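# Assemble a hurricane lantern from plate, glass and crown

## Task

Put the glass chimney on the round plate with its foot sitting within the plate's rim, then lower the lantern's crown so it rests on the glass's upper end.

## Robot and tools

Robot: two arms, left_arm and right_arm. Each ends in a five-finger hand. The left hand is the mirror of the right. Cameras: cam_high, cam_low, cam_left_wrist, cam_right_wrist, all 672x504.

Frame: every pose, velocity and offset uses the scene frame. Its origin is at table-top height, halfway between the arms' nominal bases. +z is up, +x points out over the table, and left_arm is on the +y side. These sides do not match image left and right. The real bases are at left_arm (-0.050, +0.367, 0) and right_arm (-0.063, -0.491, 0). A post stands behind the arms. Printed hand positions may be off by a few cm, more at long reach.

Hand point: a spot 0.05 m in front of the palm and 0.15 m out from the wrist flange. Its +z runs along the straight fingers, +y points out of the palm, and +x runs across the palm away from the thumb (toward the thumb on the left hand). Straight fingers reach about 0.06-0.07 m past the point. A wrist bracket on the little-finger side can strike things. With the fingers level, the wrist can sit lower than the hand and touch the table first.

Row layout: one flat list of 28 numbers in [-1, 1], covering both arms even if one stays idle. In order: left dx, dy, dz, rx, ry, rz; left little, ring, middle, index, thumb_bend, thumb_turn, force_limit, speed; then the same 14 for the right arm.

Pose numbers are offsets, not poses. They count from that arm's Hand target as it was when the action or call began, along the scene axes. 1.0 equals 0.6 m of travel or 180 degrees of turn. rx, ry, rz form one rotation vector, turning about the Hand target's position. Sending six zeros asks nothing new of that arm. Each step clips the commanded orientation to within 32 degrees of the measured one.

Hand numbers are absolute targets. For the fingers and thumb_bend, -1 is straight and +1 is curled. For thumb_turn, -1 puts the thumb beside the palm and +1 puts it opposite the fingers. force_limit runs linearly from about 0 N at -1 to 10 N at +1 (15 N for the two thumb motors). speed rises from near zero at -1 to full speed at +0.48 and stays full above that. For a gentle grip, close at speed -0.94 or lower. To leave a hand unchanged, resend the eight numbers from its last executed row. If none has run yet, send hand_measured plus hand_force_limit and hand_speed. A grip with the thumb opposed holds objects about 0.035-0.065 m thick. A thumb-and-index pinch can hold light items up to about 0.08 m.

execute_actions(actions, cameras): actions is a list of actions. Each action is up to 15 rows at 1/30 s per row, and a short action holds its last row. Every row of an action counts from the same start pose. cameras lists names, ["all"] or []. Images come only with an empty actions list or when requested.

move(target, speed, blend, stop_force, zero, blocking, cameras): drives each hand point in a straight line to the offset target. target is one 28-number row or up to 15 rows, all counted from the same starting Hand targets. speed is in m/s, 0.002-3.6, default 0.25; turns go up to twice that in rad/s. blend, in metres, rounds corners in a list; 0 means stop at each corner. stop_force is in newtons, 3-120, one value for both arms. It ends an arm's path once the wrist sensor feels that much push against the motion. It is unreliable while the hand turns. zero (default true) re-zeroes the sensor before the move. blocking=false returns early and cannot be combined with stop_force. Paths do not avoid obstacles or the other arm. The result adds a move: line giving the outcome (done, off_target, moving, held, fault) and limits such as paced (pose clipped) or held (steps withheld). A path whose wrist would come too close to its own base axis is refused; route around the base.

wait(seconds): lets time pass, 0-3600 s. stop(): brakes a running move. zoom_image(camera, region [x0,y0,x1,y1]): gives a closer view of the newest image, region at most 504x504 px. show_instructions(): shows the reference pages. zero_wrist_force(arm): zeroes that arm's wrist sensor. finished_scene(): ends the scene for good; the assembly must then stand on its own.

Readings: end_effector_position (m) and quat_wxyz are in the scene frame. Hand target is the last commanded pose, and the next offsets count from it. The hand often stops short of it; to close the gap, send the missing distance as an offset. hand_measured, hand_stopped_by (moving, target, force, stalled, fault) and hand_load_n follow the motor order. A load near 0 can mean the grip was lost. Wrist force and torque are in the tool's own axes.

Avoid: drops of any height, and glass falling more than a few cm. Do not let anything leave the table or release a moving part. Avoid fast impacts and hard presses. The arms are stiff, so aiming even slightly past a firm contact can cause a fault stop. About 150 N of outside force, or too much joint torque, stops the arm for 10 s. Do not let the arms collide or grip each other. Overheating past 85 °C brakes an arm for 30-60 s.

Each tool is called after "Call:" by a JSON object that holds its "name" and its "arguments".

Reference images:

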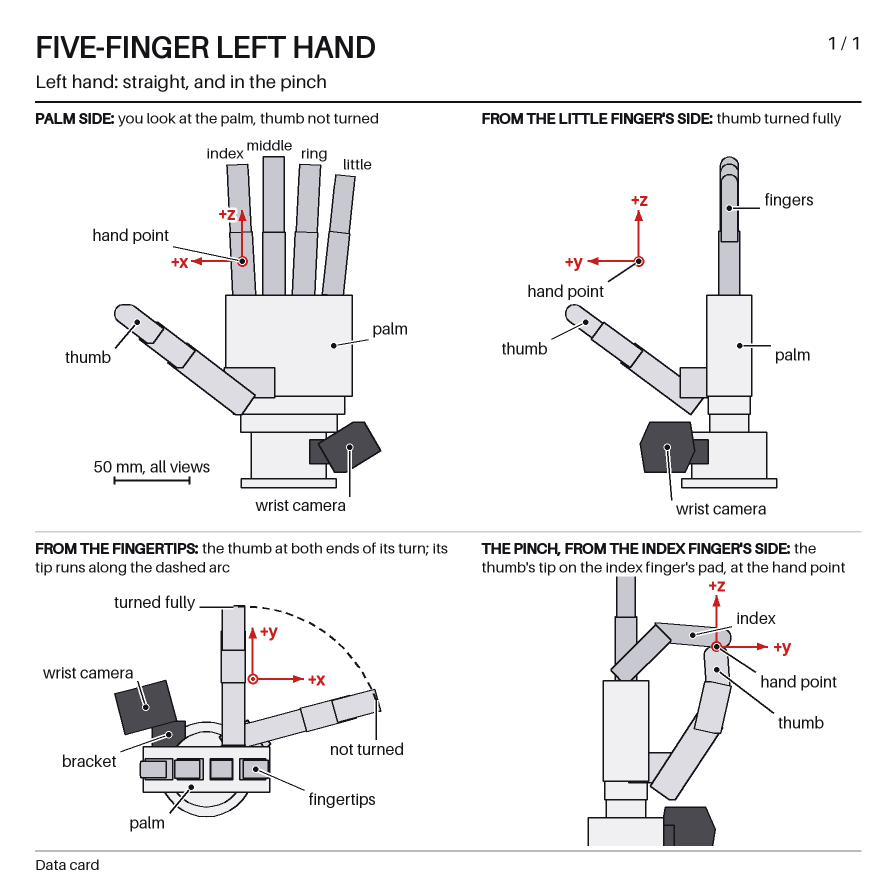

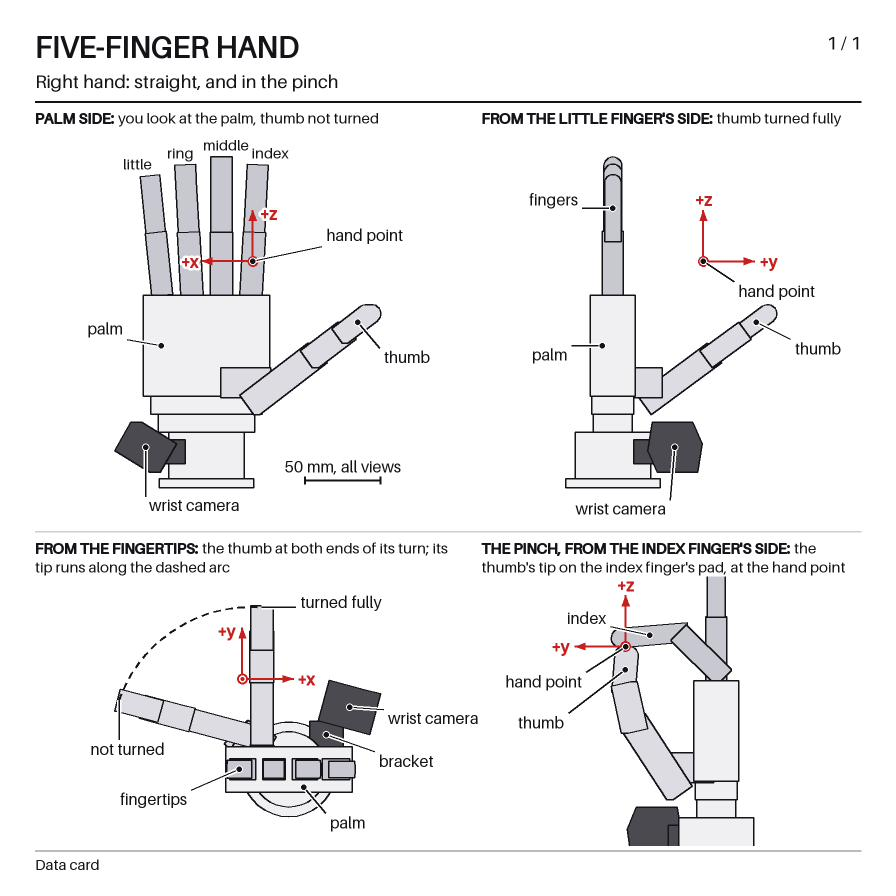

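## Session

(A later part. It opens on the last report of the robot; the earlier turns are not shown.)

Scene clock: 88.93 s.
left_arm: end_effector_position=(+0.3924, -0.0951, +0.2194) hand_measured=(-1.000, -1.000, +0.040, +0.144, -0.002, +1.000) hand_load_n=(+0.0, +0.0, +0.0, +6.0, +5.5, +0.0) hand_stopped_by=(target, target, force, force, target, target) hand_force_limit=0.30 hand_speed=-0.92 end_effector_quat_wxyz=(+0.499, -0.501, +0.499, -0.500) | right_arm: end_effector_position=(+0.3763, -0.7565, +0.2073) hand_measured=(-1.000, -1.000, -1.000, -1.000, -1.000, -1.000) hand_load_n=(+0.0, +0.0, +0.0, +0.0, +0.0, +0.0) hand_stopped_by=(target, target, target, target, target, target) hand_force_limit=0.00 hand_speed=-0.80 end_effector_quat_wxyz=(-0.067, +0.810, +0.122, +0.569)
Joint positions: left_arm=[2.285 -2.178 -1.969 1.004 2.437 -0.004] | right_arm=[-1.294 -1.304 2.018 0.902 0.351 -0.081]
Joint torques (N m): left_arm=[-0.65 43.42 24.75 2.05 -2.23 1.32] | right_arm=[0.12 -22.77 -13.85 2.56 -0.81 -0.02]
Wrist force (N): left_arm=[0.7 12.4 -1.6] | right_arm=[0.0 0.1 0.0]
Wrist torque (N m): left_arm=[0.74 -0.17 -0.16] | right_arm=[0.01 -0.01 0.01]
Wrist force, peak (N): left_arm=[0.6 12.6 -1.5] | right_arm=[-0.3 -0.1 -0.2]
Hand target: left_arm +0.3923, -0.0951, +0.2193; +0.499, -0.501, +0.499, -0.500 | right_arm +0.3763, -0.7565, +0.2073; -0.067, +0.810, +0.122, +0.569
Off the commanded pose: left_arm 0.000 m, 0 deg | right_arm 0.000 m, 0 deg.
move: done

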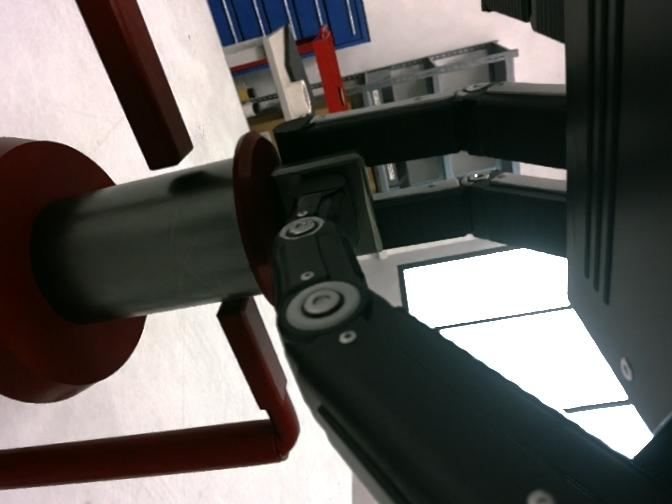

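Call:
{"name": "move", "arguments": {"target": [0,0,0.0283,0,0,0,-1,-1,0.4,0.4,0.0,1,0.3,-0.92, 0,0,0,0,0,0,-1,-1,-1,-1,-1,-1,0,-0.8], "speed": 0.012, "stop_force": 12, "cameras": ["all"]}}

Call:
{"name": "zoom_image", "arguments": {"camera": "cam_low", "region": [320, 120, 480, 310]}}

Scene clock: 92.07 s.
left_arm: end_effector_position=(+0.3923, -0.0951, +0.2363) hand_measured=(-1.000, -1.000, +0.040, +0.146, +0.000, +1.000) hand_load_n=(+0.0, +0.0, -0.5, +0.0, +0.0, +0.0) hand_stopped_by=(target, target, force, force, target, target) hand_force_limit=0.30 hand_speed=-0.92 end_effector_quat_wxyz=(+0.499, -0.501, +0.499, -0.500) | right_arm: end_effector_position=(+0.3763, -0.7565, +0.2073) hand_measured=(-1.000, -1.000, -1.000, -1.000, -1.000, -1.000) hand_load_n=(+0.0, +0.0, +0.0, +0.0, +0.0, +0.0) hand_stopped_by=(target, target, target, target, target, target) hand_force_limit=0.00 hand_speed=-0.80 end_effector_quat_wxyz=(-0.067, +0.810, +0.122, +0.569)
Joint positions: left_arm=[2.285 -2.142 -1.966 0.965 2.437 -0.004] | right_arm=[-1.294 -1.304 2.018 0.902 0.351 -0.081]
Joint torques (N m): left_arm=[-6.51 23.67 13.75 3.61 -2.07 -0.31] | right_arm=[0.18 -22.79 -13.35 2.63 -0.85 -0.05]
Wrist force (N): left_arm=[0.4 2.3 -2.6] | right_arm=[0.0 0.1 -0.1]
Wrist torque (N m): left_arm=[0.39 -0.16 -0.06] | right_arm=[0.02 0.00 0.01]
Wrist force, peak (N): left_arm=[0.8 13.1 -1.4] | right_arm=[0.0 -0.3 -0.4]
Hand target: left_arm +0.3923, -0.0951, +0.2363; +0.499, -0.501, +0.499, -0.500 | right_arm +0.3763, -0.7565, +0.2073; -0.067, +0.810, +0.122, +0.569
Off the commanded pose: left_arm 0.000 m, 0 deg | right_arm 0.000 m, 0 deg.
move: done

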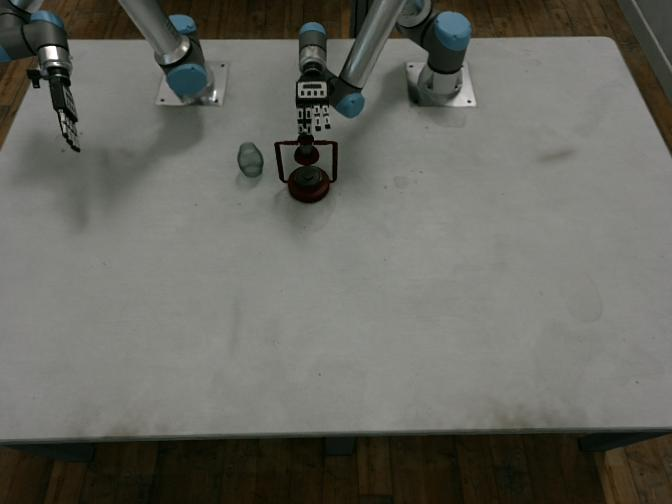

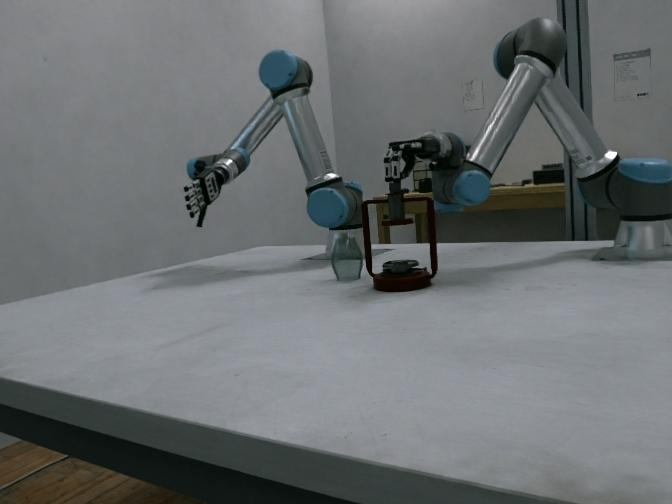

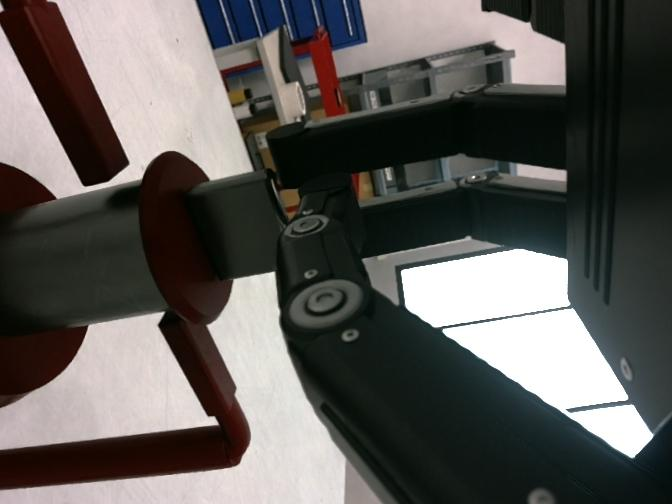

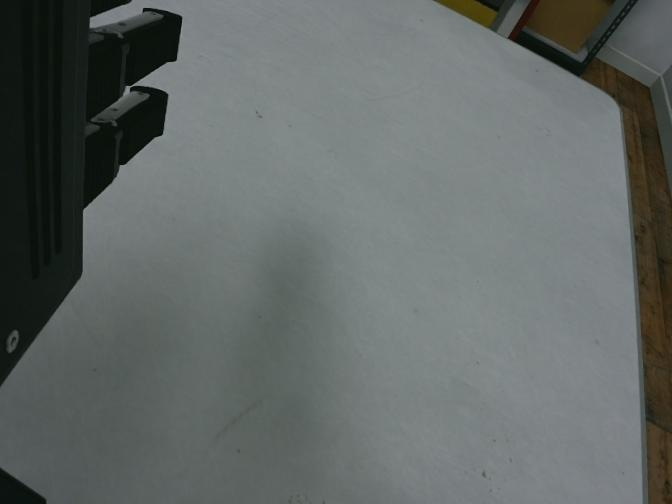

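Scaled by 2.653.

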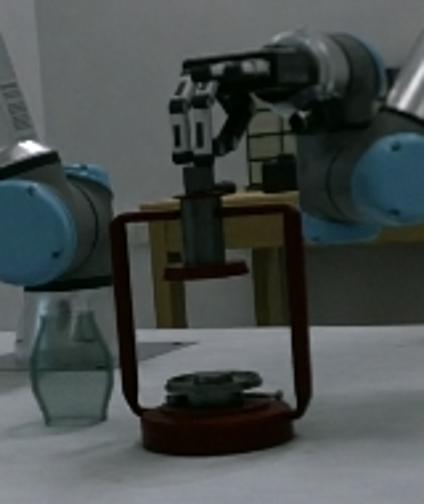

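Call:
{"name": "move", "arguments": {"target": [[0,0,0,0,0,0,-1,-1,-0.4,-0.4,-0.5,1,-0.2,-0.5, 0,0,0,0,0,0,-1,-1,-1,-1,-1,-1,0,-0.8],[0,0,0.1,0,0,0,-0.3,-0.3,-0.4,-0.4,-1,1,-0.2,-0.5, 0,0,0,0,0,0,-1,-1,-1,-1,-1,-1,0,-0.8],[0.0145,0.002,0.1,0,0.1944,0,-0.3,-0.3,-0.4,-0.4,-1,1,-0.2,-0.5, 0,0,0,0,0,0,-1,-1,-1,-1,-1,-1,0,-0.8]], "speed": 0.08, "cameras": ["cam_left_wrist","cam_low","cam_high"]}}

Call:
{"name": "zoom_image", "arguments": {"camera": "cam_low", "region": [340, 80, 460, 230]}}

Scene clock: 109.70 s.
left_arm: end_effector_position=(+0.4011, -0.0939, +0.2965) hand_measured=(-0.300, -0.300, -0.400, -0.400, -1.000, +1.000) hand_load_n=(+0.0, +0.0, +0.0, +0.0, +0.0, +0.0) hand_stopped_by=(target, target, target, target, target, target) hand_force_limit=-0.20 hand_speed=-0.50 end_effector_quat_wxyz=(-0.326, +0.628, -0.626, +0.326) | right_arm: end_effector_position=(+0.3763, -0.7565, +0.2073) hand_measured=(-1.000, -1.000, -1.000, -1.000, -1.000, -1.000) hand_load_n=(+0.0, +0.0, +0.0, +0.0, +0.0, +0.0) hand_stopped_by=(target, target, target, target, target, target) hand_force_limit=0.00 hand_speed=-0.80 end_effector_quat_wxyz=(-0.067, +0.810, +0.122, +0.569)
Joint positions: left_arm=[2.42 -1.74 -1.834 -0.323 2.149 -0.478] | right_arm=[-1.294 -1.304 2.018 0.902 0.351 -0.081]
Joint torques (N m): left_arm=[-8.51 15.12 8.47 2.86 1.89 1.73] | right_arm=[0.28 -22.54 -13.83 2.66 -0.72 0.01]
Wrist force (N): left_arm=[0.3 1.5 -2.5] | right_arm=[-0.1 -0.1 -0.1]
Wrist torque (N m): left_arm=[0.33 -0.13 0.06] | right_arm=[-0.01 0.02 -0.01]
Wrist force, peak (N): left_arm=[1.0 2.9 -2.7] | right_arm=[-0.5 -0.1 -0.3]
Hand target: left_arm +0.4010, -0.0939, +0.2963; -0.326, +0.628, -0.626, +0.326 | right_arm +0.3763, -0.7565, +0.2073; -0.067, +0.810, +0.122, +0.569
Off the commanded pose: left_arm 0.000 m, 0 deg | right_arm 0.000 m, 0 deg.
move: done
Images, in order (width x height): cam_high 672x504, cam_low 672x504, cam_left_wrist 672x504.

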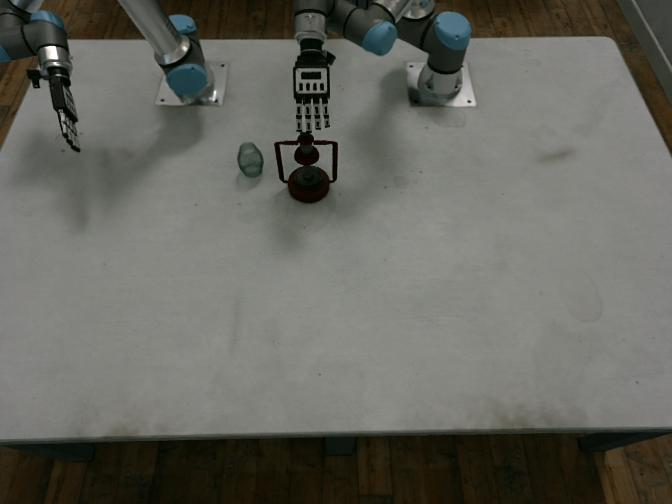

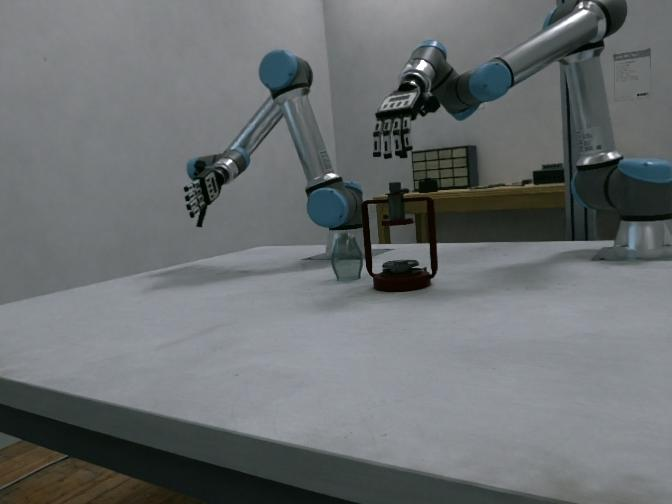

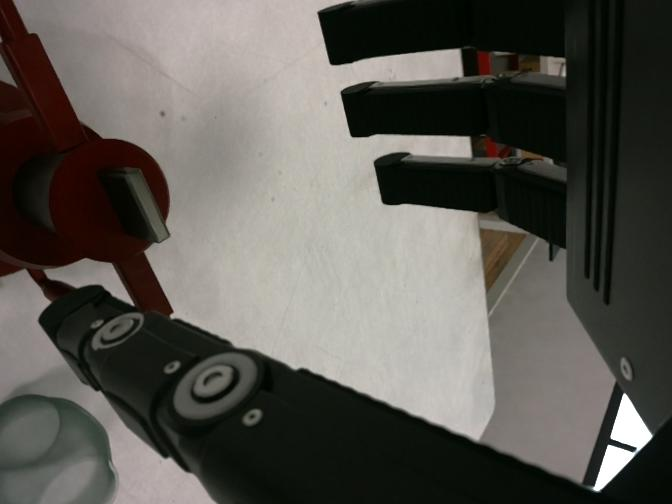

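Scaled by 3.360.

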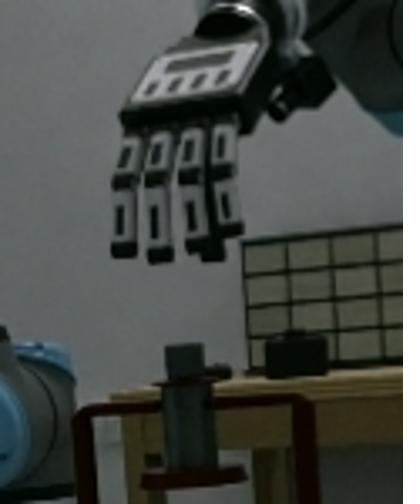

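Call:
{"name": "move", "arguments": {"target": [0,0,-0.115,0,0,0,-0.3,-0.3,-0.4,-0.4,-1,1,-0.2,-0.5, 0,0,0,0,0,0,-1,-1,-1,-1,-1,-1,0,-0.8], "speed": 0.06, "stop_force": 8, "cameras": ["cam_left_wrist","cam_low","cam_high"]}}

Call:
{"name": "zoom_image", "arguments": {"camera": "cam_low", "region": [340, 100, 460, 250]}}

Call:
{"name": "zoom_image", "arguments": {"camera": "cam_high", "region": [260, 80, 360, 180]}}

Scene clock: 112.50 s.
left_arm: end_effector_position=(+0.4010, -0.0939, +0.2273) hand_measured=(-0.300, -0.300, -0.400, -0.400, -1.000, +1.000) hand_load_n=(+0.0, +0.0, +0.0, +0.0, +0.0, +0.0) hand_stopped_by=(target, target, target, target, target, target) hand_force_limit=-0.20 hand_speed=-0.50 end_effector_quat_wxyz=(-0.326, +0.628, -0.626, +0.326) | right_arm: end_effector_position=(+0.3763, -0.7565, +0.2073) hand_measured=(-1.000, -1.000, -1.000, -1.000, -1.000, -1.000) hand_load_n=(+0.0, +0.0, +0.0, +0.0, +0.0, +0.0) hand_stopped_by=(target, target, target, target, target, target) hand_force_limit=0.00 hand_speed=-0.80 end_effector_quat_wxyz=(-0.067, +0.810, +0.122, +0.569)
Joint positions: left_arm=[2.42 -1.825 -1.93 -0.142 2.149 -0.478] | right_arm=[-1.294 -1.304 2.018 0.902 0.351 -0.081]
Joint torques (N m): left_arm=[-6.82 44.99 29.97 1.79 -0.6 1.74] | right_arm=[0.03 -22.96 -13.92 2.75 -0.77 -0.03]
Wrist force (N): left_arm=[0.1 1.6 -2.2] | right_arm=[-0.2 0.1 -0.1]
Wrist torque (N m): left_arm=[0.32 -0.09 0.03] | right_arm=[0.02 0.02 -0.01]
Wrist force, peak (N): left_arm=[0.1 2.0 -2.6] | right_arm=[0.1 0.0 -0.4]
Hand target: left_arm +0.4010, -0.0939, +0.2273; -0.326, +0.628, -0.626, +0.326 | right_arm +0.3763, -0.7565, +0.2073; -0.067, +0.810, +0.122, +0.569
Off the commanded pose: left_arm 0.000 m, 0 deg | right_arm 0.000 m, 0 deg.
move: done
Images, in order (width x height): cam_high 672x504, cam_low 672x504, cam_left_wrist 672x504.

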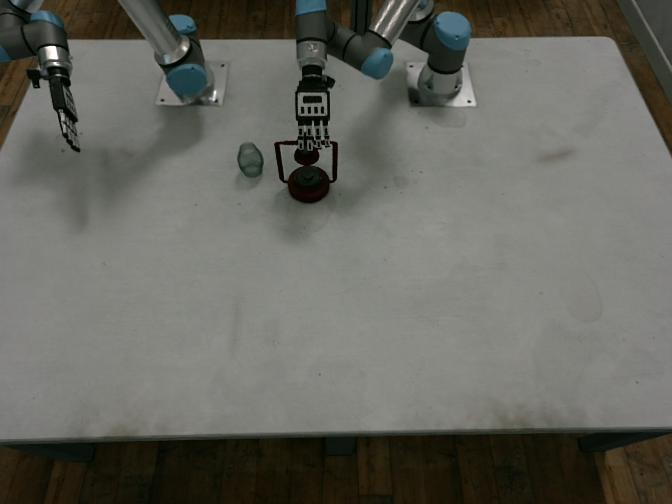

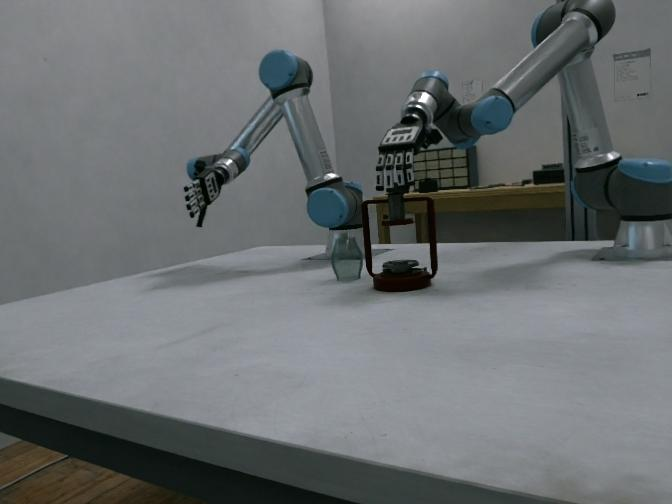

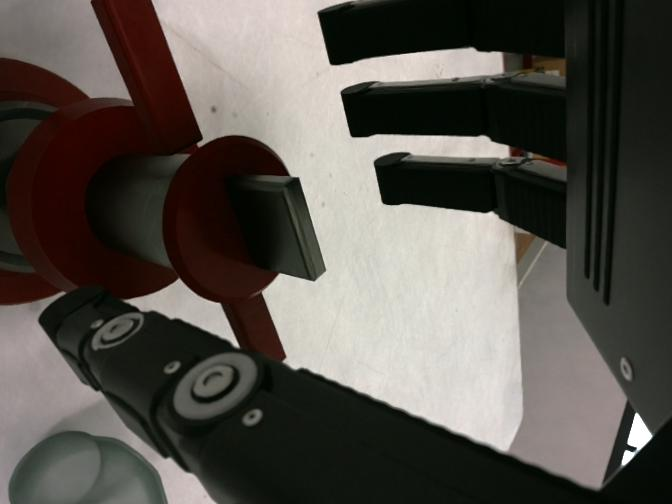

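Scaled by 3.360.

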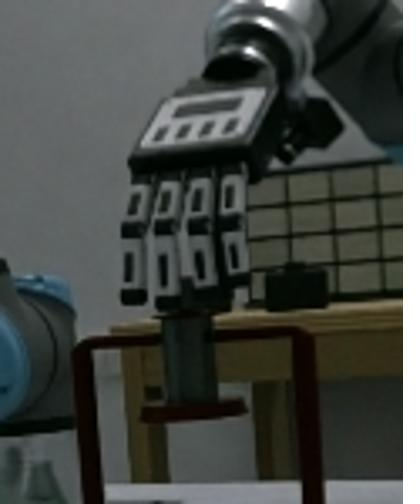

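Scaled by 5.040.

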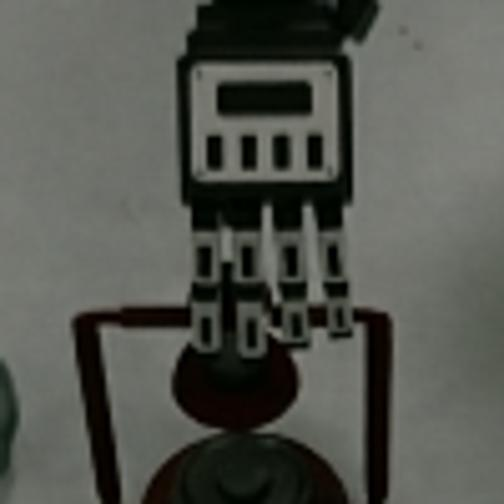

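Call:
{"name": "move", "arguments": {"target": [0,0,-0.0505,0,0,0,-0.3,-0.3,-0.4,-0.4,-1,1,-0.2,-0.5, 0,0,0,0,0,0,-1,-1,-1,-1,-1,-1,0,-0.8], "speed": 0.03, "stop_force": 8, "cameras": ["cam_left_wrist","cam_low"]}}

Call:
{"name": "zoom_image", "arguments": {"camera": "cam_low", "region": [340, 100, 460, 250]}}

Scene clock: 115.23 s.
left_arm: end_effector_position=(+0.4010, -0.0939, +0.1970) hand_measured=(-0.300, -0.300, -0.400, -0.400, -1.000, +1.000) hand_load_n=(+0.0, +0.0, +0.0, +0.0, +0.0, +0.0) hand_stopped_by=(target, target, target, target, target, target) hand_force_limit=-0.20 hand_speed=-0.50 end_effector_quat_wxyz=(-0.326, +0.628, -0.626, +0.326) | right_arm: end_effector_position=(+0.3763, -0.7565, +0.2073) hand_measured=(-1.000, -1.000, -1.000, -1.000, -1.000, -1.000) hand_load_n=(+0.0, +0.0, +0.0, +0.0, +0.0, +0.0) hand_stopped_by=(target, target, target, target, target, target) hand_force_limit=0.00 hand_speed=-0.80 end_effector_quat_wxyz=(-0.067, +0.810, +0.122, +0.569)
Joint positions: left_arm=[2.42 -1.872 -1.964 -0.062 2.149 -0.478] | right_arm=[-1.294 -1.304 2.018 0.902 0.351 -0.081]
Joint torques (N m): left_arm=[-3.38 46.48 29.22 -0.05 -1.13 -1.16] | right_arm=[0.27 -22.86 -14.13 2.71 -0.61 0.02]
Wrist force (N): left_arm=[0.2 2.0 -2.4] | right_arm=[0.0 0.1 -0.2]
Wrist torque (N m): left_arm=[0.38 -0.10 0.04] | right_arm=[0.01 -0.01 0.01]
Wrist force, peak (N): left_arm=[0.0 2.4 -2.3] | right_arm=[0.3 -0.3 -0.3]
Hand target: left_arm +0.4010, -0.0939, +0.1970; -0.326, +0.628, -0.626, +0.326 | right_arm +0.3763, -0.7565, +0.2073; -0.067, +0.810, +0.122, +0.569
Off the commanded pose: left_arm 0.000 m, 0 deg | right_arm 0.000 m, 0 deg.
move: done
Images, in order (width x height): cam_low 672x504, cam_left_wrist 672x504.

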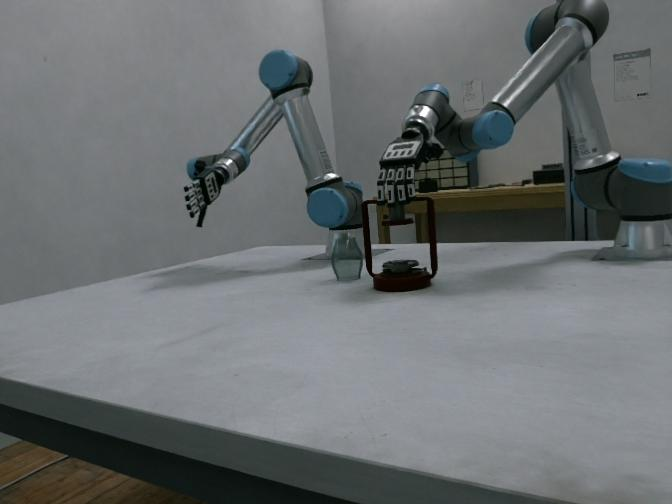

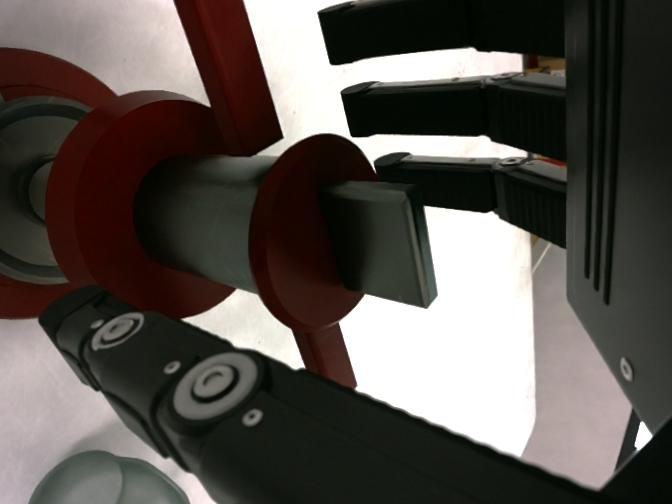

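Scaled by 3.360.

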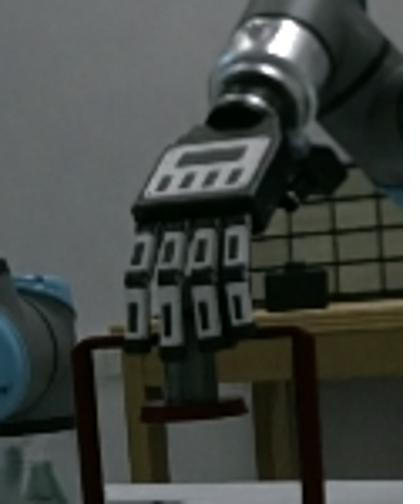

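Call:
{"name": "move", "arguments": {"target": [0,0,0,0,0,0,-0.3,-0.3,0.25,0.25,-0.3,1,-0.6,-0.85, 0,0,0,0,0,0,-1,-1,-1,-1,-1,-1,0,-0.8], "speed": 0.03, "cameras": ["cam_left_wrist","cam_low"]}}

Scene clock: 117.97 s.
left_arm: end_effector_position=(+0.4010, -0.0939, +0.1970) hand_measured=(-0.300, -0.300, +0.014, +0.028, -0.544, +1.000) hand_load_n=(+0.0, -0.5, +4.0, +5.0, +2.5, +0.0) hand_stopped_by=(target, target, force, force, force, target) hand_force_limit=-0.60 hand_speed=-0.85 end_effector_quat_wxyz=(-0.326, +0.628, -0.626, +0.326) | right_arm: end_effector_position=(+0.3763, -0.7565, +0.2073) hand_measured=(-1.000, -1.000, -1.000, -1.000, -1.000, -1.000) hand_load_n=(+0.0, +0.0, +0.0, +0.0, +0.0, +0.0) hand_stopped_by=(target, target, target, target, target, target) hand_force_limit=0.00 hand_speed=-0.80 end_effector_quat_wxyz=(-0.067, +0.810, +0.122, +0.569)
Joint positions: left_arm=[2.42 -1.872 -1.963 -0.062 2.149 -0.478] | right_arm=[-1.294 -1.304 2.018 0.902 0.351 -0.081]
Joint torques (N m): left_arm=[0.36 46.21 20.51 0.17 -1.1 -1.16] | right_arm=[0.26 -22.76 -13.93 2.73 -0.68 0.03]
Wrist force (N): left_arm=[-1.0 -0.2 4.1] | right_arm=[-0.2 0.0 -0.2]
Wrist torque (N m): left_arm=[0.40 0.11 0.03] | right_arm=[0.01 0.03 -0.01]
Wrist force, peak (N): left_arm=[-1.0 -2.6 5.3] | right_arm=[-0.2 -0.4 -0.1]
Hand target: left_arm +0.4010, -0.0939, +0.1970; -0.326, +0.628, -0.626, +0.326 | right_arm +0.3763, -0.7565, +0.2073; -0.067, +0.810, +0.122, +0.569
Off the commanded pose: left_arm 0.000 m, 0 deg | right_arm 0.000 m, 0 deg.
move: done
Images, in order (width x height): cam_low 672x504, cam_left_wrist 672x504.

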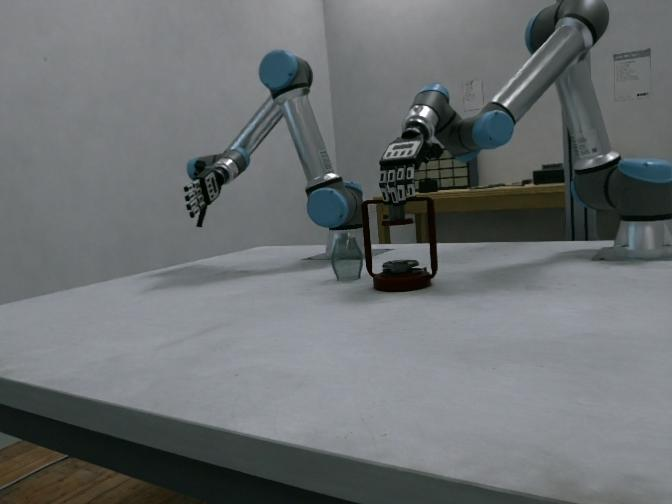

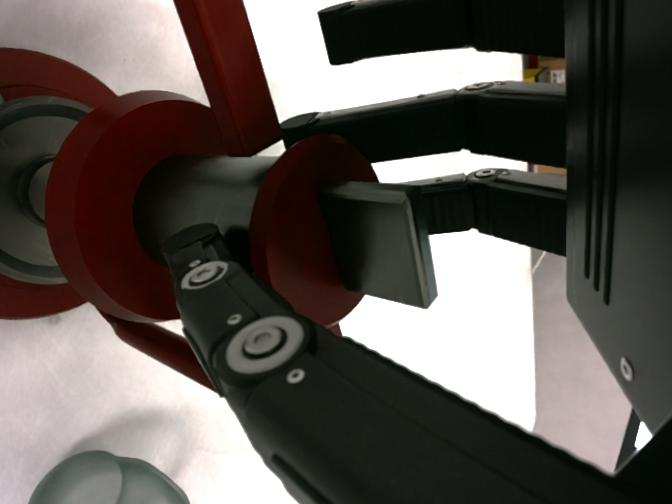

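Call:
{"name": "move", "arguments": {"target": [0,0,0,0,0,0,-0.3,-0.3,0.35,0.35,-0.2,1,0.1,-0.9, 0,0,0,0,0,0,-1,-1,-1,-1,-1,-1,0,-0.8], "speed": 0.03}}

Scene clock: 118.80 s.
left_arm: end_effector_position=(+0.4010, -0.0939, +0.1970) hand_measured=(-0.300, -0.300, +0.022, +0.036, -0.516, +1.000) hand_load_n=(+0.0, +0.0, +5.5, +7.0, +8.5, +0.0) hand_stopped_by=(target, target, force, force, force, target) hand_force_limit=0.10 hand_speed=-0.90 end_effector_quat_wxyz=(-0.326, +0.628, -0.626, +0.326) | right_arm: end_effector_position=(+0.3763, -0.7565, +0.2073) hand_measured=(-1.000, -1.000, -1.000, -1.000, -1.000, -1.000) hand_load_n=(+0.0, +0.0, +0.0, +0.0, +0.0, +0.0) hand_stopped_by=(target, target, target, target, target, target) hand_force_limit=0.00 hand_speed=-0.80 end_effector_quat_wxyz=(-0.067, +0.810, +0.122, +0.569)
Joint positions: left_arm=[2.42 -1.872 -1.963 -0.062 2.149 -0.478] | right_arm=[-1.294 -1.304 2.018 0.902 0.351 -0.081]
Joint torques (N m): left_arm=[1.89 46.5 16.8 0.19 -1.16 -1.22] | right_arm=[0.17 -23.34 -14.1 2.78 -0.59 -0.03]
Wrist force (N): left_arm=[-0.9 1.1 4.0] | right_arm=[0.0 -0.1 -0.1]
Wrist torque (N m): left_arm=[0.49 0.09 0.02] | right_arm=[-0.01 0.01 0.00]
Wrist force, peak (N): left_arm=[-1.0 -1.7 6.3] | right_arm=[0.0 0.2 -0.4]
Hand target: left_arm +0.4010, -0.0939, +0.1970; -0.326, +0.628, -0.626, +0.326 | right_arm +0.3763, -0.7565, +0.2073; -0.067, +0.810, +0.122, +0.569
Off the commanded pose: left_arm 0.000 m, 0 deg | right_arm 0.000 m, 0 deg.
move: done

Call:
{"name": "move", "arguments": {"target": [0,0,0.0167,0,0,0,-0.3,-0.3,0.35,0.35,-0.2,1,0.1,-0.9, 0,0,0,0,0,0,-1,-1,-1,-1,-1,-1,0,-0.8], "speed": 0.01, "stop_force": 20, "cameras": ["cam_left_wrist","cam_low"]}}

Call:
{"name": "zoom_image", "arguments": {"camera": "cam_low", "region": [340, 160, 460, 310]}}

Scene clock: 120.90 s.
left_arm: end_effector_position=(+0.4011, -0.0940, +0.2071) hand_measured=(-0.300, -0.300, +0.022, +0.036, -0.516, +1.000) hand_load_n=(+0.0, +0.0, +5.5, +7.0, +8.0, +0.0) hand_stopped_by=(target, target, force, force, force, target) hand_force_limit=0.10 hand_speed=-0.90 end_effector_quat_wxyz=(-0.326, +0.628, -0.626, +0.326) | right_arm: end_effector_position=(+0.3763, -0.7565, +0.2073) hand_measured=(-1.000, -1.000, -1.000, -1.000, -1.000, -1.000) hand_load_n=(+0.0, +0.0, +0.0, +0.0, +0.0, +0.0) hand_stopped_by=(target, target, target, target, target, target) hand_force_limit=0.00 hand_speed=-0.80 end_effector_quat_wxyz=(-0.067, +0.810, +0.122, +0.569)
Joint positions: left_arm=[2.42 -1.856 -1.953 -0.089 2.149 -0.478] | right_arm=[-1.294 -1.304 2.018 0.902 0.351 -0.081]
Joint torques (N m): left_arm=[4.02 24.05 14.67 7.09 -1.2 -0.37] | right_arm=[0.03 -23.26 -14.38 2.74 -0.6 0.08]
Wrist force (N): left_arm=[-3.6 7.7 6.9] | right_arm=[-0.1 -0.1 0.1]
Wrist torque (N m): left_arm=[0.74 0.15 -0.10] | right_arm=[-0.02 0.01 0.00]
Wrist force, peak (N): left_arm=[-3.4 7.8 7.3] | right_arm=[-0.2 0.3 -0.3]
Hand target: left_arm +0.4010, -0.0939, +0.2070; -0.326, +0.628, -0.626, +0.326 | right_arm +0.3763, -0.7565, +0.2073; -0.067, +0.810, +0.122, +0.569
Off the commanded pose: left_arm 0.000 m, 0 deg | right_arm 0.000 m, 0 deg.
move: done
Images, in order (width x height): cam_low 672x504, cam_left_wrist 672x504.

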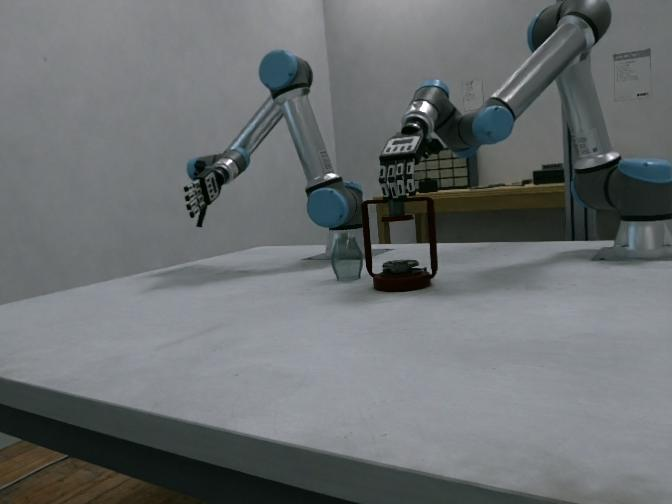

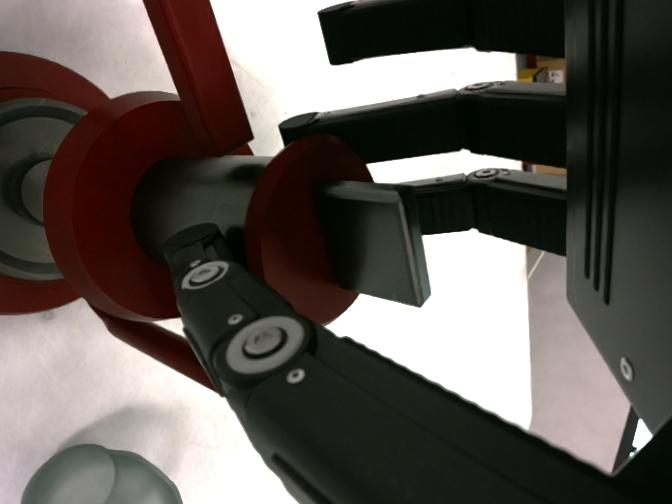

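Scaled by 3.360.

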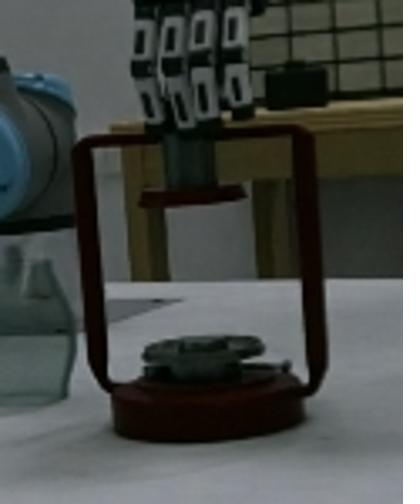

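Call:
{"name": "move", "arguments": {"target": [0,0,0.0333,0,0,0,-0.3,-0.3,0.35,0.35,-0.2,1,0.1,-0.9, 0,0,0,0,0,0,-1,-1,-1,-1,-1,-1,0,-0.8], "speed": 0.01, "stop_force": 15, "cameras": ["cam_left_wrist","cam_low"]}}

Call:
{"name": "zoom_image", "arguments": {"camera": "cam_low", "region": [340, 160, 460, 310]}}

Scene clock: 124.27 s.
left_arm: end_effector_position=(+0.4011, -0.0939, +0.2271) hand_measured=(-0.300, -0.300, +0.022, +0.036, -0.516, +1.000) hand_load_n=(+0.0, +0.0, +5.5, +8.0, +9.0, +0.0) hand_stopped_by=(target, target, force, force, force, target) hand_force_limit=0.10 hand_speed=-0.90 end_effector_quat_wxyz=(-0.326, +0.628, -0.626, +0.326) | right_arm: end_effector_position=(+0.3763, -0.7565, +0.2073) hand_measured=(-1.000, -1.000, -1.000, -1.000, -1.000, -1.000) hand_load_n=(+0.0, -0.5, +0.0, +0.0, +0.0, +0.0) hand_stopped_by=(target, target, target, target, target, target) hand_force_limit=0.00 hand_speed=-0.80 end_effector_quat_wxyz=(-0.067, +0.810, +0.122, +0.569)
Joint positions: left_arm=[2.42 -1.825 -1.93 -0.141 2.149 -0.478] | right_arm=[-1.294 -1.304 2.018 0.902 0.351 -0.081]
Joint torques (N m): left_arm=[4.35 28.09 16.75 8.01 -1.42 1] | right_arm=[0.5 -23.46 -14.81 2.75 -0.6 0.03]
Wrist force (N): left_arm=[-2.5 11.4 9.8] | right_arm=[0.0 -0.4 -0.2]
Wrist torque (N m): left_arm=[0.84 0.11 -0.12] | right_arm=[-0.05 0.00 0.00]
Wrist force, peak (N): left_arm=[-2.1 11.1 10.3] | right_arm=[0.3 -0.2 -0.4]
Hand target: left_arm +0.4010, -0.0939, +0.2270; -0.326, +0.628, -0.626, +0.326 | right_arm +0.3763, -0.7565, +0.2073; -0.067, +0.810, +0.122, +0.569
Off the commanded pose: left_arm 0.000 m, 0 deg | right_arm 0.000 m, 0 deg.
move: done
Images, in order (width x height): cam_low 672x504, cam_left_wrist 672x504.

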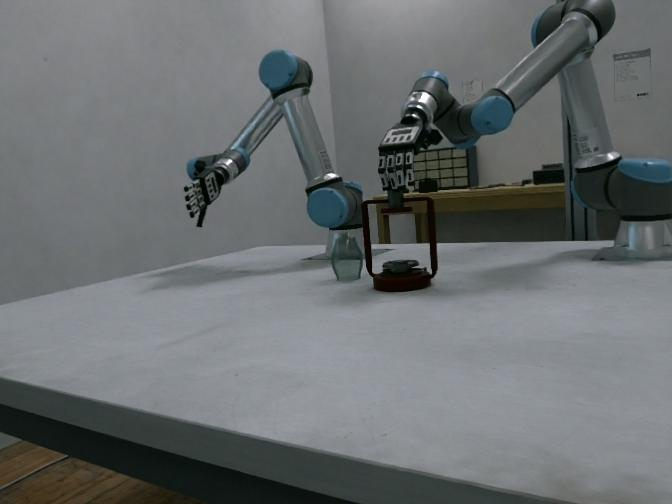

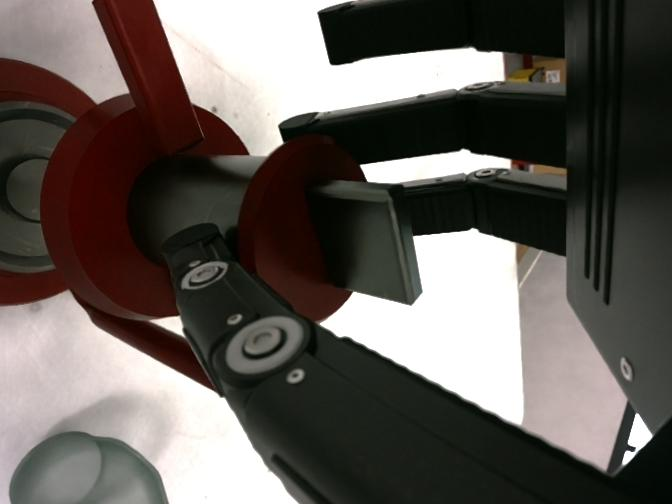

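Scaled by 3.360.

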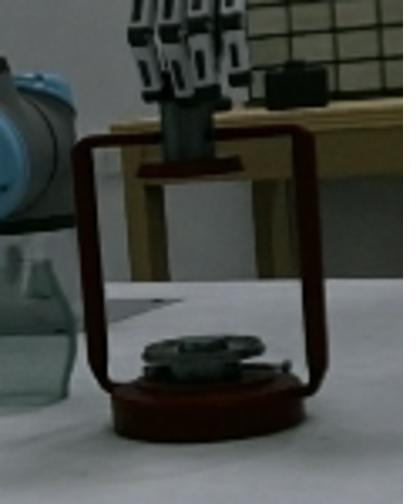

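Call:
{"name": "move", "arguments": {"target": [[0,0,0,0,0,0,-0.3,-0.3,0.35,0.35,-0.2,1,0.1,-0.9, 0,0,0.25,0,0,0,-1,-1,-1,-1,-1,-1,0,-0.8],[0,0,0,0,0,0,-0.3,-0.3,0.35,0.35,-0.2,1,0.1,-0.9, 0,0,0.25,0.055,-0.215,-0.01,-1,-1,-1,-1,-1,-1,0,-0.8]], "speed": 0.2}}

Scene clock: 134.57 s.
left_arm: end_effector_position=(+0.4010, -0.0939, +0.2270) hand_measured=(-0.300, -0.300, +0.022, +0.036, -0.516, +1.000) hand_load_n=(+0.0, +0.0, +5.5, +8.0, +9.0, +0.0) hand_stopped_by=(target, target, force, force, force, target) hand_force_limit=0.10 hand_speed=-0.90 end_effector_quat_wxyz=(-0.326, +0.628, -0.626, +0.326) | right_arm: end_effector_position=(+0.3762, -0.7565, +0.3573) hand_measured=(-1.000, -1.000, -1.000, -1.000, -1.000, -1.000) hand_load_n=(+0.0, +0.0, +0.0, +0.0, +0.0, +0.0) hand_stopped_by=(target, target, target, target, target, target) hand_force_limit=0.00 hand_speed=-0.80 end_effector_quat_wxyz=(-0.082, +0.569, +0.077, +0.814) end_effector_velocity=(+0.000, +0.000, +0.000) end_effector_angular_velocity=(+0.001, -0.001, +0.002)
Joint positions: left_arm=[2.42 -1.826 -1.931 -0.141 2.149 -0.478] | right_arm=[-1.355 -1.328 2.066 0.711 -0.349 0.097]
Joint velocities: left_arm=[within noise] | right_arm=[0 0 0 -0.004 -0.001 0.006]
Joint torques (N m): left_arm=[2.83 26.15 13.45 7.85 -1.42 0.98] | right_arm=[7.4 -13.81 -9.48 0.63 -3.07 1.96]
Wrist force (N): left_arm=[-3.0 11.5 9.7] | right_arm=[0.0 -0.3 0.7]
Wrist torque (N m): left_arm=[0.85 0.16 -0.15] | right_arm=[-0.04 0.18 0.07]
Wrist force, peak (N): left_arm=[-2.8 11.6 9.9] | right_arm=[-1.6 -0.1 0.7]
Hand target: left_arm +0.4010, -0.0939, +0.2270; -0.326, +0.628, -0.626, +0.326 | right_arm +0.3763, -0.7565, +0.3573; -0.082, +0.569, +0.077, +0.814
Off the commanded pose: left_arm 0.000 m, 0 deg | right_arm 0.000 m, 0 deg.
move: done

Call:
{"name": "move", "arguments": {"target": [[0,0,0,0,0,0,-0.3,-0.3,0.35,0.35,-0.2,1,0.1,-0.9, 0.0397,0.511,0.0045,0,0,0.4167,-1,-1,-1,-1,-1,-1,0,-0.8]], "speed": 0.2, "cameras": ["cam_high","cam_right_wrist"]}}

Scene clock: 138.70 s.
left_arm: end_effector_position=(+0.4010, -0.0939, +0.2270) hand_measured=(-0.300, -0.300, +0.022, +0.036, -0.516, +1.000) hand_load_n=(+0.0, +0.0, +5.5, +8.0, +8.5, +0.0) hand_stopped_by=(target, target, force, force, force, target) hand_force_limit=0.10 hand_speed=-0.90 end_effector_quat_wxyz=(-0.326, +0.628, -0.626, +0.326) | right_arm: end_effector_position=(+0.4001, -0.4499, +0.3600) hand_measured=(-1.000, -1.000, -1.000, -1.000, -1.000, -1.000) hand_load_n=(+0.0, +0.0, +0.0, -0.5, +0.0, +0.0) hand_stopped_by=(target, target, target, target, target, target) hand_force_limit=0.00 hand_speed=-0.80 end_effector_quat_wxyz=(+0.561, -0.405, -0.407, -0.596)
Joint positions: left_arm=[2.42 -1.826 -1.931 -0.141 2.149 -0.478] | right_arm=[-0.753 -1.281 1.758 0.01 -0.813 1.189]
Joint torques (N m): left_arm=[1.62 26.99 13.54 7.8 -1.34 1.06] | right_arm=[6.85 -33.8 -6.24 4.11 0.53 -1.98]
Wrist force (N): left_arm=[-3.0 11.5 9.8] | right_arm=[0.1 -0.5 1.2]
Wrist torque (N m): left_arm=[0.84 0.16 -0.16] | right_arm=[-0.14 0.11 0.08]
Wrist force, peak (N): left_arm=[-2.8 11.6 9.8] | right_arm=[0.2 -0.4 1.6]
Hand target: left_arm +0.4010, -0.0939, +0.2270; -0.326, +0.628, -0.626, +0.326 | right_arm +0.4001, -0.4499, +0.3600; +0.561, -0.405, -0.407, -0.596
Off the commanded pose: left_arm 0.000 m, 0 deg | right_arm 0.000 m, 0 deg.
move: done

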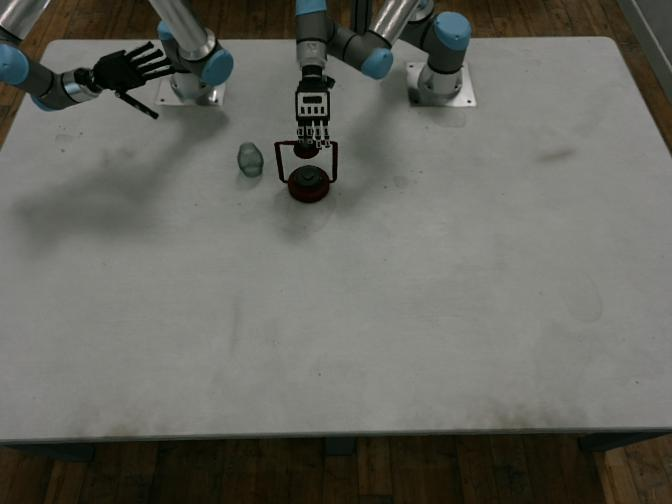

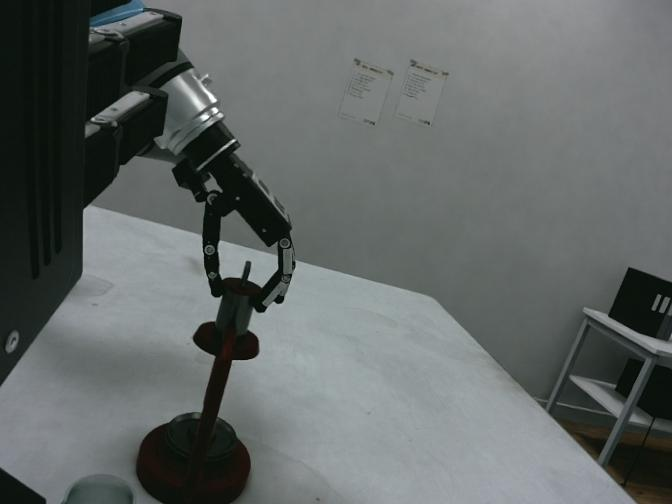

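Call:
{"name": "move", "arguments": {"target": [[0,0,0,0,0,0,-0.3,-0.3,0.35,0.35,-0.2,1,0.1,-0.9, 0.1167,0.1167,-0.1,-0.1805,-0.0983,0.358,-1,-1,-1,-1,-1,-1,0,-0.8],[0,0,0,0,0,0,-0.3,-0.3,0.35,0.35,-0.2,1,0.1,-0.9, 0.0833,0.2333,-0.4,-0.1805,-0.0983,0.358,-1,-1,-1,-1,-1,1,0,-0.5]], "speed": 0.15, "cameras": ["all"]}}

Scene clock: 149.30 s.
left_arm: end_effector_position=(+0.4010, -0.0939, +0.2270) hand_measured=(-0.300, -0.300, +0.022, +0.036, -0.516, +1.000) hand_load_n=(+0.0, +0.0, +5.5, +8.0, +8.5, +0.0) hand_stopped_by=(target, target, force, force, force, target) hand_force_limit=0.10 hand_speed=-0.90 end_effector_quat_wxyz=(-0.326, +0.628, -0.626, +0.326) | right_arm: end_effector_position=(+0.4501, -0.3099, +0.1200) hand_measured=(-1.000, -1.000, -1.000, -1.000, -1.000, +1.000) hand_load_n=(+0.0, +0.0, +0.0, +0.0, +0.0, +0.5) hand_stopped_by=(target, target, target, target, target, target) hand_force_limit=0.00 hand_speed=-0.50 end_effector_quat_wxyz=(-0.594, +0.172, +0.775, +0.132)
Joint positions: left_arm=[2.42 -1.826 -1.931 -0.141 2.149 -0.478] | right_arm=[-0.127 -0.791 1.194 -0.677 -1.296 1.647]
Joint torques (N m): left_arm=[0.18 27.17 14 7.52 -1.43 0.98] | right_arm=[-7.38 -57.49 -5.19 -0.56 -1.15 -1.44]
Wrist force (N): left_arm=[-2.8 11.3 9.8] | right_arm=[0.3 0.0 -0.1]
Wrist torque (N m): left_arm=[0.81 0.14 -0.14] | right_arm=[0.04 -0.03 0.06]
Wrist force, peak (N): left_arm=[-3.0 11.5 10.0] | right_arm=[1.4 -0.9 -1.1]
Hand target: left_arm +0.4010, -0.0939, +0.2270; -0.326, +0.628, -0.626, +0.326 | right_arm +0.4501, -0.3099, +0.1200; -0.594, +0.172, +0.775, +0.132
Off the commanded pose: left_arm 0.000 m, 0 deg | right_arm 0.000 m, 0 deg.
move: done

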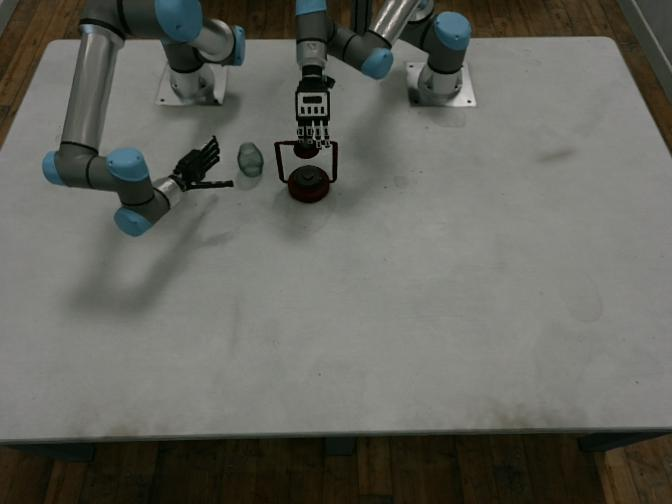

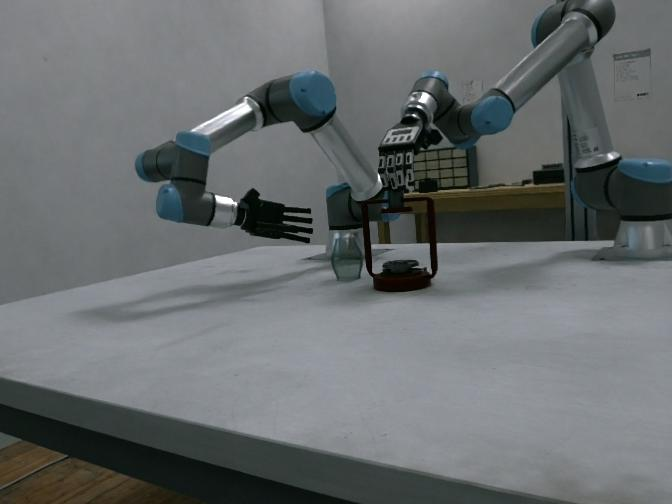

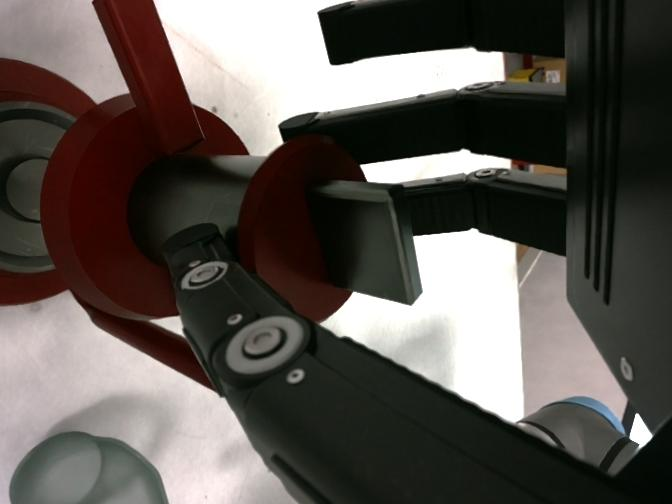

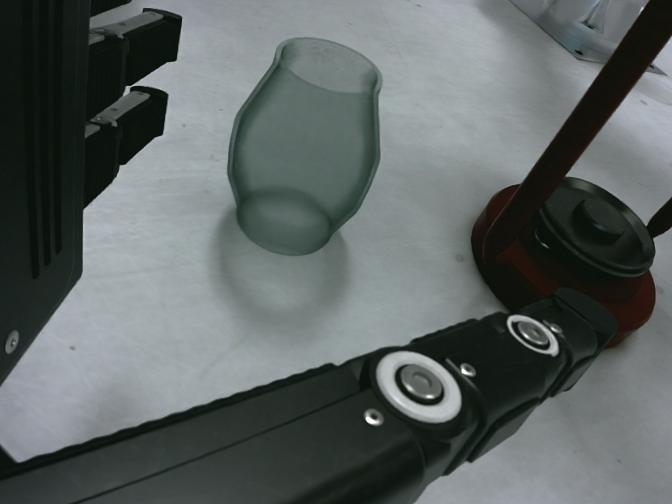

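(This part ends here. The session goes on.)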